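# Place the strawberry cake in the white basket

## Task

Get the strawberry cake inside the white basket while the basket and every other object stay roughly where they started, and finish with neither arm (nor its camera cable) in contact with any of them.

## Robot and tools

Robot: two 6-joint arms with parallel grippers, left_arm and right_arm. Calibrated base positions in the scene frame: left_arm (-0.026, +0.301, 0) m, right_arm (+0.053, -0.333, 0) m, both turned only slightly about z.

Scene frame: origin at table-top height, halfway between the nominal bases; +x points out over the table, +z up, left_arm sits on the +y side (arm names do not match image left/right). All reported hand positions (metres) and quaternions (wxyz) use this frame and may be off by a few centimetres, worse at long reach. end_effector_position is the point between the finger pads, roughly 1 cm short of the fingertips; fingers point along the gripper's +z and open along its y.

Joint order in every row and every result list, per arm: waist, shoulder, elbow, wrist pitch, wrist yaw, wrist roll. Wrist yaw has its sign flipped relative to the URDF everywhere you see or send it. Stated ranges (URDF signs, rad): waist -2.618..3.054, shoulder 0..3.142, elbow 0..3.142, wrist pitch -1.571..1.571, wrist yaw -1.571..1.571, wrist roll -2.094..2.094. Real ends can differ by up to 0.059 rad.

Row format (shared by execute_actions and move): one flat list of 14 numbers, each in [-1, 1]: left_arm's six joint values then its opening, followed by right_arm's six joints and opening. Always give all 14. Joint values are offsets, not poses: they are added to the Joint targets shown in the latest result, as they stood when the action began (not to the previous row). Scale: 1.0 equals 2.224 rad for waist, shoulder and elbow, and 8.485 rad for the three wrist joints. The opening value is absolute: +1 fully open, -1 closed. To keep a gripper unchanged, resend its current command (0 is a real command, half open). Sending 0 for an arm's joints re-commands its current Joint targets.

execute_actions(actions, cameras): actions is a list of up to 15 actions; each action is a list of up to 15 rows, one per 1/30 s step; a short action repeats its last row to fill 15 steps (0.5 s). An action is refused for both arms if it would push any joint more than 0.059 rad beyond its range; a bad first action rejects the whole call. An empty actions list just reports state and images. cameras: list of names (cam_head_left, cam_head_right, cam_left_wrist, cam_right_wrist), omitted/null/["all"] for all, [] for none.

move(target, speed, blend, opening_speed, blocking, cameras): target is one 14-number row or a list of up to 15 rows, all offsets counted from the same current Joint targets (not chained). Joints interpolate together, so the gripper travels on a curve, with no obstacle avoidance. speed: rad/s for the joint with the longest way to go, 0.01 to 12.57, default 0.5; one value or one per target. blend: rad, corner rounding for lists, default 0. opening_speed: units of the -1..+1 scale per second, at least 0.2; use a low value to close gently. blocking=false returns after about 0.5 s while motion continues. Each move lasts at least 0.5 s and at most 10 s. The result adds a move: line (done, off_target, moving, held, fault) and possibly limits=held. done/off_target says nothing about contact.

wait(seconds 0..10): lets time pass holding commands. stop(): brakes a running move. zoom_image(camera, region [x0,y0,x1,y1] pixels, max 504x504): closer view of a camera's latest image (images are 672x504). read_manual(section "licences"): licence text only. finished_scene(scene): ends the current scene, given its number; irreversible, so only call it once the cake is in the basket and both arms are clear.

Result lines: Joint positions and Joint velocities per arm (rad, rad/s, then finger-pad gap in m, 0.094 fully open); Joint targets (base for your next offsets); Tool commands; grip_measured (opening on the command scale, reads a bit wide when empty, narrower than a hard part when squeezing); grip_effort_nm (motor effort, negative closing, has offset and friction residue, not pad force); Joint torques (include arm weight; joints 1-3 wrap at ±28 N m); "joint sent to its limit"; "joint command not followed" (clearance check changed targets); "within noise" for still arms; MOTOR HOT and OVER-TEMPERATURE FAULT.

Motion notes: each joint target stays within 0.339 rad (big joints) or 2.2 rad (wrist) of its measured angle per step, and targets that would jump the gripper over 200 mm are scaled back, so large moves may need repeating. Tiny commands may not start a joint. Time keeps running while you think.

Gripping: the gripper presses at full force (about 50-64 N per pad) once commanded roughly 0.05 below the first-contact reading (more for small, round or soft items); close slowly on squashable things like cake. Release by commanding well above grip_measured.

Avoid: dropping the cake or knocking anything off the table (that fails the task), releasing things while they move, fast impacts, hard pushing, and any contact or squeeze between the two arms, which can end the scene. Move slowly near contact and don't aim far past a surface. Don't keep an arm stretched, loaded or straining toward an unreachable pose for long: motors heat, and at 90 °C the arm folds and goes idle. A loose object may occasionally get nudged by an outside push. The camera cable touching an object counts as contact.

Each tool is called after ">>>" as name(argument=value, ...) on one line, values as JSON.

## Session

>>> execute_actions(actions=[])

Scene clock: 0.00 s.
left_arm: end_effector_position=(+0.3753, +0.2977, +0.1035) grip_measured=+1.000 grip_effort_nm=n/a end_effector_quat_wxyz=(+0.586, +0.042, +0.806, -0.072) | right_arm: end_effector_position=(+0.4622, -0.3357, +0.1305) grip_measured=+1.000 grip_effort_nm=n/a end_effector_quat_wxyz=(+0.634, +0.023, +0.773, -0.029)
Joint positions: left_arm=[0.077 1.568 0.393 0.855 -0.268 0.017 0.094] | right_arm=[0.031 1.561 0.381 0.982 -0.115 0.006 0.094]
Joint velocities: within noise
Joint torques (N m): no reading
Motor temperatures (°C): left_arm=[22 26 23 21 23 19 23] | right_arm=[23 25 24 29 23 21 20]
Heat: left arm: 26 °C; right arm: 29 °C.
Joint targets: left_arm=[0.077 1.563 0.398 0.849 -0.269 0.017] | right_arm=[0.031 1.558 0.384 0.971 -0.116 0.006]
Tool commands: left_gripper/opening=+1.0 right_gripper/opening=+1.0

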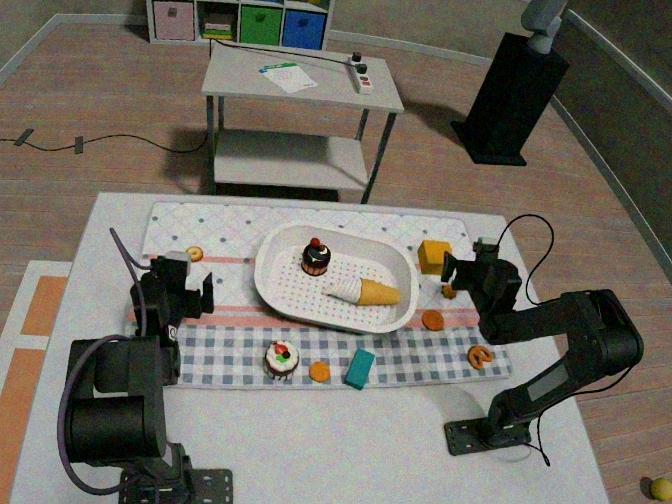

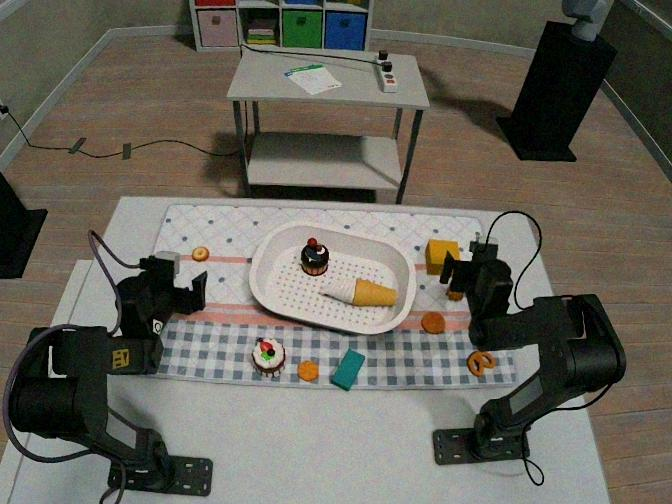

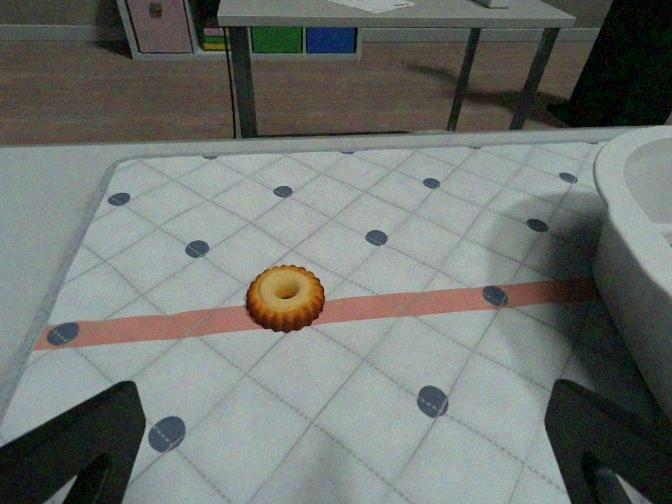

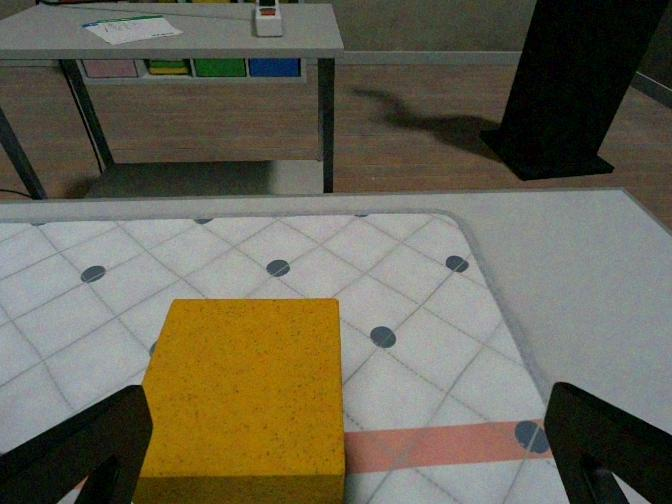

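>>> move(target=[[0,0.0166,0.4955,-0.1001,0.0317,-0.002,1,0,0,0,0,0,0,1],[-0.353,0.0701,0.4843,-0.2565,0.0317,-0.002,1,0,0,0,0,0,0,1]], speed=1.8, blend=0.3, cameras=["cam_left_wrist"])

Scene clock: 6.80 s.
left_arm: end_effector_position=(+0.2219, +0.1003, +0.1359) grip_measured=+1.000 grip_effort_nm=-0.002 end_effector_quat_wxyz=(+0.019, +0.335, +0.942, -0.012) | right_arm: end_effector_position=(+0.4622, -0.3357, +0.1305) grip_measured=+1.000 grip_effort_nm=0.027 end_effector_quat_wxyz=(+0.634, +0.023, +0.773, -0.029)
Joint positions: left_arm=[-0.708 1.708 1.484 -1.302 -0.009 0.006 0.094] | right_arm=[0.031 1.561 0.381 0.982 -0.115 0.006 0.094]
Joint velocities: within noise
Joint torques (N m): left_arm=[-0.05 -6.28 5.12 0.19 0.09 -0.04] | right_arm=[0.05 -4.79 6.67 1.59 -0.05 -0.01]
Motor temperatures (°C): left_arm=[22 26 23 23 23 19 23] | right_arm=[23 25 25 30 23 21 20]
Heat: left arm: 26 °C; right arm: 30 °C.
Joint targets: left_arm=[-0.708 1.719 1.476 -1.327 0.000 0.000] | right_arm=[0.031 1.558 0.384 0.971 -0.116 0.006]
move: done
Images, in order (width x height): cam_left_wrist 672x504.

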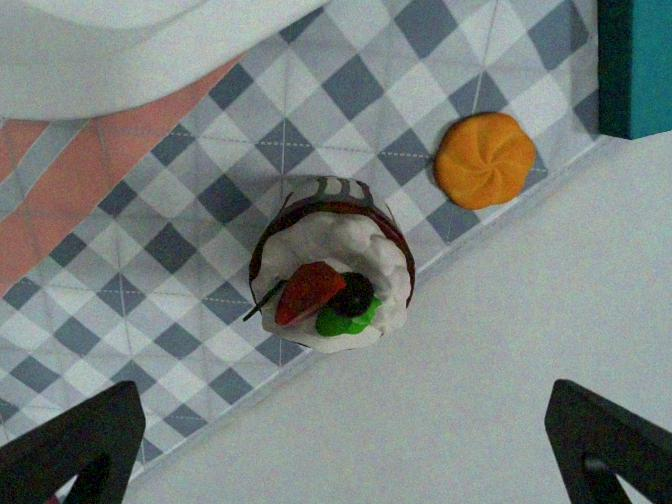

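>>> move(target=[[0,0.0414,-0.1362,0.0463,0,0,1,0,0,0,0,0,0,1],[0,0.0414,-0.1362,0.0463,0,0,0.25,0,0,0,0,0,0,1],[0,0,0,0,0,0,0.25,0,0,0,0,0,0,1],[0.0715,0.0634,0.1007,0.0341,0,0,0.25,0,0,0,0,0,0,1]], speed=[0.6,0.8,0.8,0.8], opening_speed=1.2, blend=[0,0,0.1,0], cameras=["cam_left_wrist", "cam_head_left"])

Scene clock: 21.40 s.
left_arm: end_effector_position=(+0.3433, +0.0927, +0.1512) grip_measured=+0.405 grip_effort_nm=-1.018 end_effector_quat_wxyz=(+0.157, +0.254, +0.954, -0.042) | right_arm: end_effector_position=(+0.4622, -0.3357, +0.1305) grip_measured=+1.000 grip_effort_nm=0.027 end_effector_quat_wxyz=(+0.634, +0.023, +0.773, -0.029)
Joint positions: left_arm=[-0.545 1.851 1.667 -1.061 -0.001 0.006 0.066] | right_arm=[0.031 1.561 0.381 0.982 -0.115 0.006 0.094]
Joint velocities: within noise
Joint torques (N m): left_arm=[-0.4 -8.25 8.84 1.25 0.02 -0.04] | right_arm=[0.03 -4.81 6.67 1.6 -0.05 -0.01]
Motor temperatures (°C): left_arm=[22 27 24 22 23 19 23] | right_arm=[23 25 26 32 23 21 20]
Heat: left arm: 27 °C; right arm: 32 °C.
Joint targets: left_arm=[-0.549 1.860 1.700 -1.038 0.000 0.000] | right_arm=[0.031 1.558 0.384 0.971 -0.116 0.006]
move: done
Images, in order (width x height): cam_head_left 672x504, cam_left_wrist 672x504.

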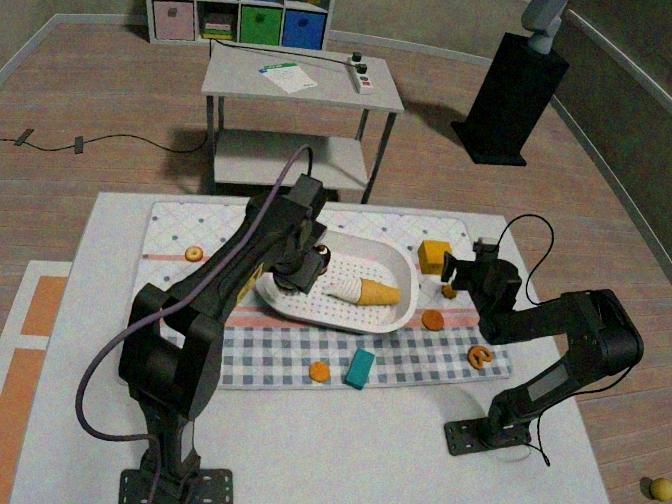

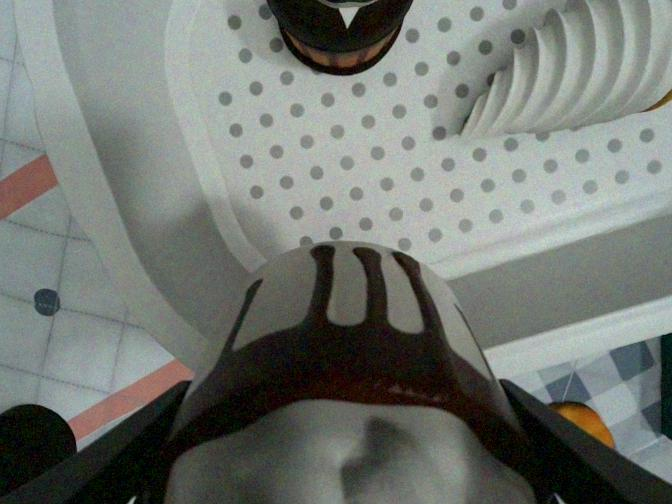

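>>> move(target=[[-0.0207,0.2379,0.2909,-0.0579,0,0,0.25,0,0,0,0,0,0,1],[-0.0207,0.2293,0.1551,-0.0245,0,0,0.25,0,0,0,0,0,0,1],[-0.0207,0.2293,0.1551,-0.0245,0,0,0.85,0,0,0,0,0,0,1],[-0.0207,0.2379,0.2909,-0.0579,0,0,0.85,0,0,0,0,0,0,1],[-0.0207,0,0,0,0,0,0.85,0,0,0,0,0,0,1]], speed=[0.8,0.3,0.5,0.6,1.0], opening_speed=1.5, cameras=["cam_left_wrist", "cam_head_left"])

Scene clock: 40.87 s.
left_arm: end_effector_position=(+0.3445, +0.0693, +0.1557) grip_measured=+0.848 grip_effort_nm=0.125 end_effector_quat_wxyz=(+0.168, +0.275, +0.946, -0.048) | right_arm: end_effector_position=(+0.4622, -0.3357, +0.1305) grip_measured=+1.000 grip_effort_nm=0.027 end_effector_quat_wxyz=(+0.634, +0.023, +0.773, -0.029)
Joint positions: left_arm=[-0.59 1.881 1.716 -1.056 -0.001 0.006 0.087] | right_arm=[0.031 1.561 0.381 0.982 -0.115 0.006 0.094]
Joint velocities: within noise
Joint torques (N m): left_arm=[-0.49 -11.06 4.94 1.22 0.02 -0.04] | right_arm=[0.05 -4.81 6.67 1.6 -0.05 0]
Motor temperatures (°C): left_arm=[22 30 25 23 23 19 24] | right_arm=[23 26 26 33 23 21 20]
Heat: left arm: 30 °C; right arm: 33 °C.
Joint targets: left_arm=[-0.595 1.860 1.700 -1.038 0.000 0.000] | right_arm=[0.031 1.558 0.384 0.971 -0.116 0.006]
move: done; target 3's new numbers were sent with left_arm's wrist pitch 0.058 rad from that target
Images, in order (width x height): cam_head_left 672x504, cam_left_wrist 672x504.

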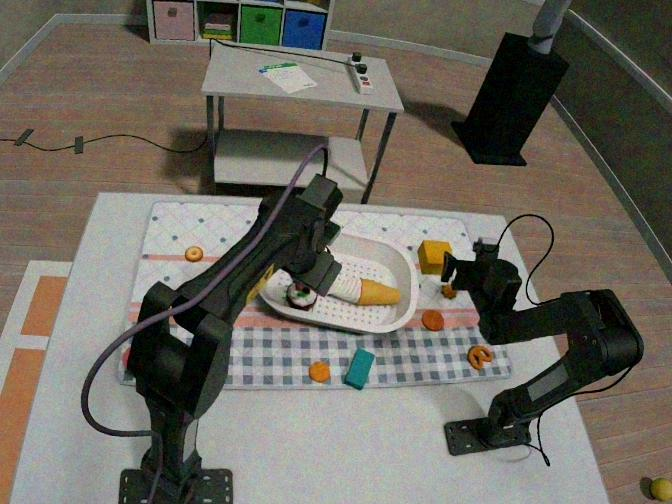

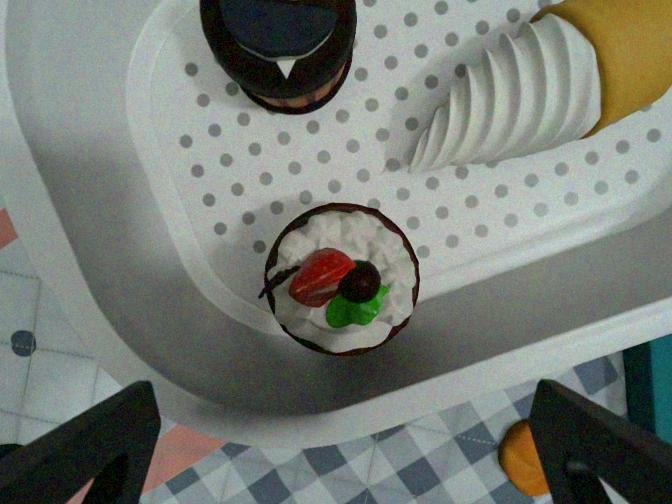

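Placed and clear.

>>> finished_scene(scene=2)

The scene is finished: the task was done.


## Next scene

The same job, from a new start.

>>> execute_actions(actions=[])

Scene clock: 0.00 s.
left_arm: end_effector_position=(+0.3701, +0.3334, +0.1050) grip_measured=+1.000 grip_effort_nm=n/a end_effector_quat_wxyz=(+0.593, -0.053, +0.803, +0.032) | right_arm: end_effector_position=(+0.4655, -0.3440, +0.1221) grip_measured=+1.000 grip_effort_nm=n/a end_effector_quat_wxyz=(+0.618, +0.034, +0.785, -0.032)
Joint positions: left_arm=[0.018 1.543 0.359 0.885 0.068 -0.032 0.094] | right_arm=[0.01 1.573 0.405 0.93 -0.111 0.019 0.094]
Joint velocities: within noise
Joint torques (N m): no reading
Motor temperatures (°C): left_arm=[22 24 22 20 23 19 23] | right_arm=[23 22 23 26 23 21 20]
Heat: left arm: 24 °C; right arm: 26 °C.
Joint targets: left_arm=[0.018 1.538 0.364 0.880 0.068 -0.032] | right_arm=[0.010 1.570 0.408 0.918 -0.112 0.019]
Tool commands: left_gripper/opening=+1.0 right_gripper/opening=+1.0

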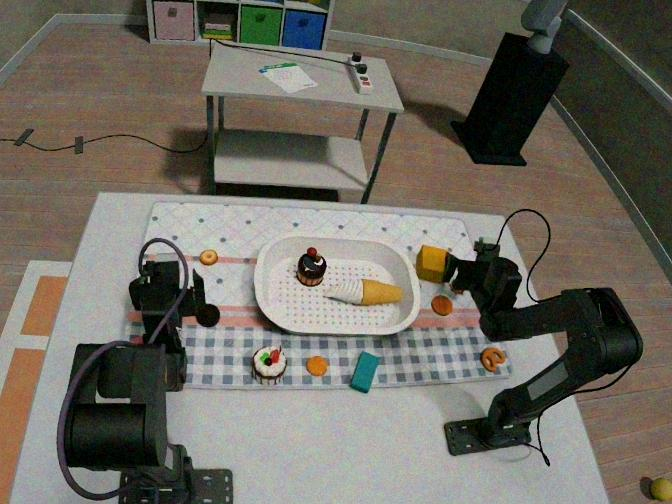

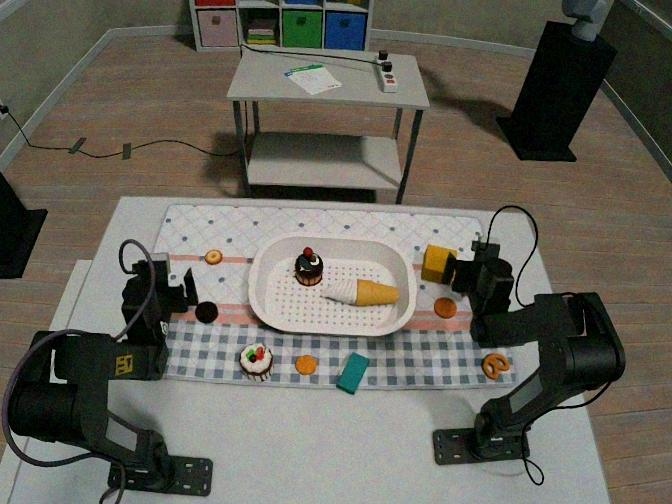

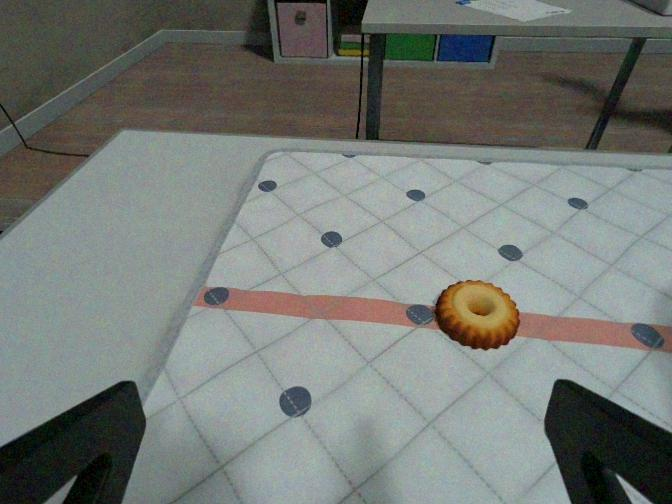

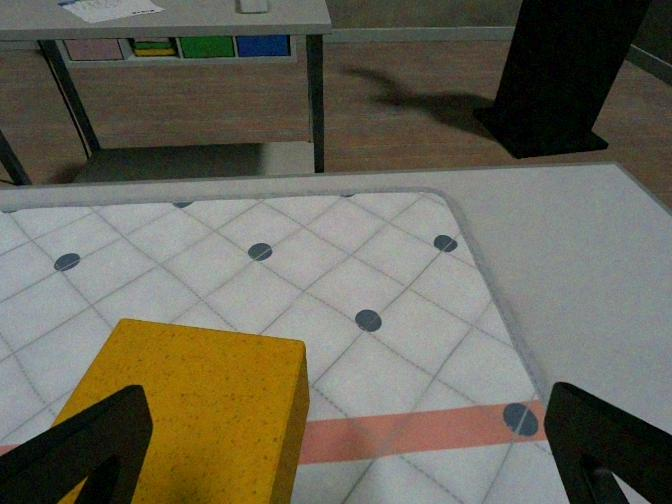

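>>> move(target=[[0,0.0279,0.5108,-0.1037,-0.008,0.0038,1,0,0,0,0,0,0,1],[-0.3071,0.0364,0.4528,-0.2596,-0.008,0.0038,1,0,0,0,0,0,0,1]], speed=1.8, blend=0.3, cameras=["cam_left_wrist"])

Scene clock: 8.43 s.
left_arm: end_effector_position=(+0.2115, +0.1284, +0.1376) grip_measured=+1.000 grip_effort_nm=0.007 end_effector_quat_wxyz=(+0.022, +0.307, +0.951, -0.006) | right_arm: end_effector_position=(+0.4655, -0.3440, +0.1221) grip_measured=+1.000 grip_effort_nm=0.032 end_effector_quat_wxyz=(+0.618, +0.034, +0.785, -0.032)
Joint positions: left_arm=[-0.662 1.61 1.384 -1.299 0.002 -0.006 0.094] | right_arm=[0.01 1.573 0.405 0.93 -0.111 0.019 0.094]
Joint velocities: within noise
Joint torques (N m): left_arm=[-0.2 -5.63 4.67 0.17 -0.01 0.09] | right_arm=[0.03 -5 6.61 1.54 -0.05 0]
Motor temperatures (°C): left_arm=[22 25 22 23 23 19 23] | right_arm=[23 22 23 28 23 21 20]
Heat: left arm: 25 °C; right arm: 28 °C.
Joint targets: left_arm=[-0.665 1.619 1.371 -1.323 0.000 0.000] | right_arm=[0.010 1.570 0.408 0.918 -0.112 0.019]
move: done
Images, in order (width x height): cam_left_wrist 672x504.

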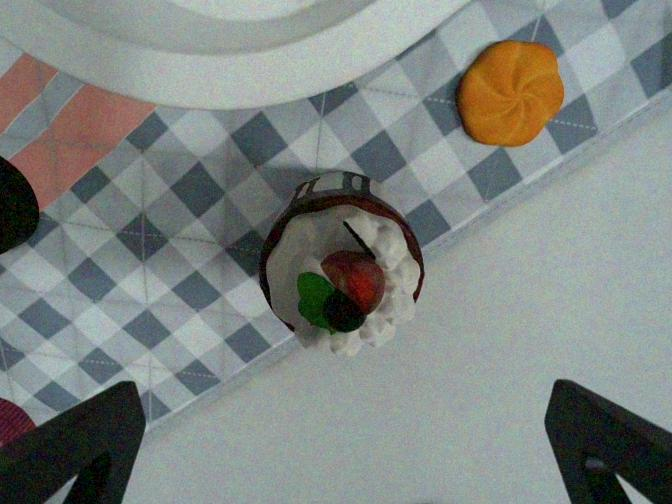

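>>> move(target=[[-0.0022,0.0459,-0.1376,0.048,0,0,1,0,0,0,0,0,0,1],[-0.0022,0.0459,-0.1376,0.048,0,0,0.25,0,0,0,0,0,0,1],[0,0,0,0,0,0,0.25,0,0,0,0,0,0,1],[0.0369,0.1084,0.1479,0.0336,0,0,0.25,0,0,0,0,0,0,1]], speed=[0.6,0.8,0.8,0.8], opening_speed=1.2, blend=[0,0,0.1,0], cameras=["cam_left_wrist", "cam_head_left"])

Scene clock: 22.20 s.
left_arm: end_effector_position=(+0.3355, +0.0789, +0.1498) grip_measured=+0.405 grip_effort_nm=-1.028 end_effector_quat_wxyz=(+0.155, +0.267, +0.950, -0.043) | right_arm: end_effector_position=(+0.4655, -0.3440, +0.1221) grip_measured=+1.000 grip_effort_nm=0.027 end_effector_quat_wxyz=(+0.618, +0.034, +0.785, -0.032)
Joint positions: left_arm=[-0.584 1.854 1.667 -1.06 0.002 -0.006 0.066] | right_arm=[0.01 1.573 0.405 0.93 -0.111 0.019 0.094]
Joint velocities: within noise
Joint torques (N m): left_arm=[0.08 -8.73 8.75 1.21 -0.01 0.08] | right_arm=[0.03 -5.01 6.61 1.54 -0.05 -0.01]
Motor temperatures (°C): left_arm=[22 26 23 22 23 19 23] | right_arm=[23 23 24 30 23 21 20]
Heat: left arm: 26 °C; right arm: 30 °C.
Joint targets: left_arm=[-0.583 1.860 1.700 -1.038 0.000 0.000] | right_arm=[0.010 1.570 0.408 0.918 -0.112 0.019]
move: done
Images, in order (width x height): cam_head_left 672x504, cam_left_wrist 672x504.

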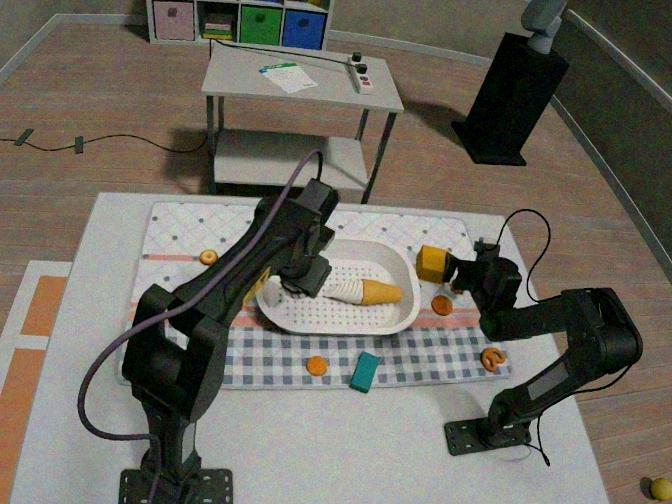

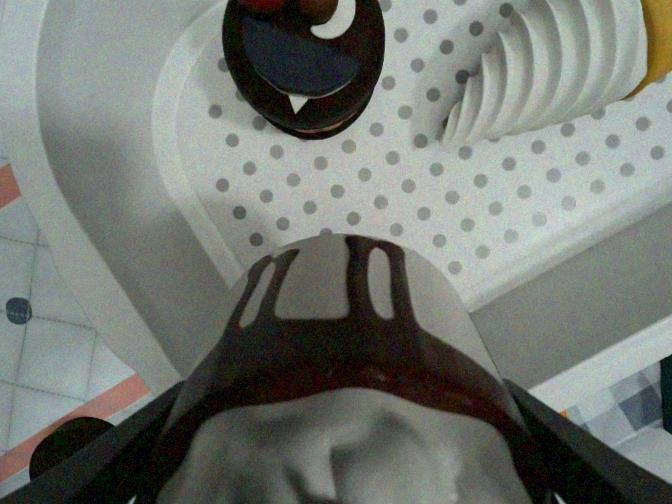

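>>> move(target=[[-0.0238,0.2239,0.2675,-0.0552,0,0,0.25,0,0,0,0,0,0,1],[-0.0238,0.219,0.1376,-0.0225,0,0,0.25,0,0,0,0,0,0,1],[-0.0238,0.219,0.1376,-0.0225,0,0,0.85,0,0,0,0,0,0,1],[-0.0238,0.2239,0.2675,-0.0552,0,0,0.85,0,0,0,0,0,0,1],[-0.0238,0,0,0,0,0,0.85,0,0,0,0,0,0,1]], speed=[0.8,0.3,0.5,0.6,1.0], opening_speed=1.5, cameras=["cam_left_wrist", "cam_head_left"])

Scene clock: 36.17 s.
left_arm: end_effector_position=(+0.3351, +0.0552, +0.1570) grip_measured=+0.848 grip_effort_nm=0.115 end_effector_quat_wxyz=(+0.168, +0.288, +0.941, -0.052) | right_arm: end_effector_position=(+0.4655, -0.3440, +0.1221) grip_measured=+1.000 grip_effort_nm=0.032 end_effector_quat_wxyz=(+0.618, +0.034, +0.785, -0.032)
Joint positions: left_arm=[-0.63 1.877 1.715 -1.055 0.002 -0.005 0.087] | right_arm=[0.01 1.573 0.405 0.93 -0.111 0.019 0.094]
Joint velocities: within noise
Joint torques (N m): left_arm=[-0.49 -10.88 4.9 1.21 -0.02 0.08] | right_arm=[0.03 -5.01 6.61 1.54 -0.05 -0.01]
Motor temperatures (°C): left_arm=[22 27 24 22 23 19 23] | right_arm=[23 23 24 32 23 21 20]
Heat: left arm: 27 °C; right arm: 32 °C.
Joint targets: left_arm=[-0.635 1.860 1.700 -1.038 0.000 0.000] | right_arm=[0.010 1.570 0.408 0.918 -0.112 0.019]
move: done; target 3's new numbers were sent with left_arm's wrist pitch 0.059 rad from that target
Images, in order (width x height): cam_head_left 672x504, cam_left_wrist 672x504.

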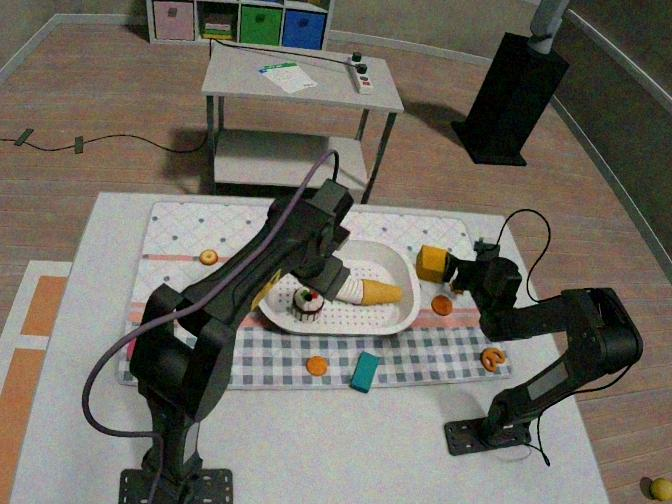

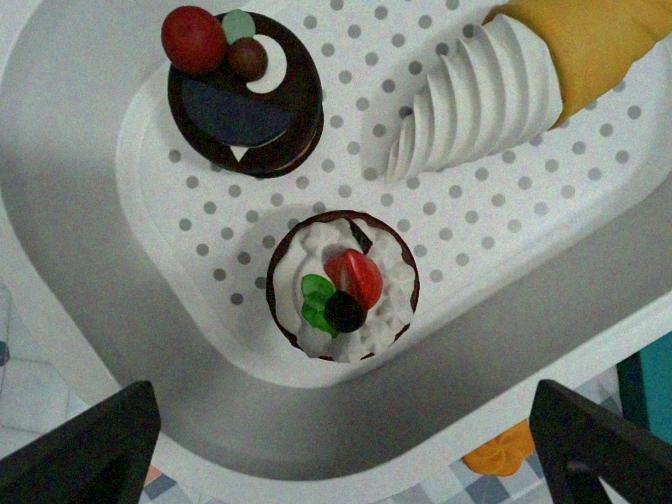

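>>> finished_scene(scene=3)

The scene is finished: the task was done.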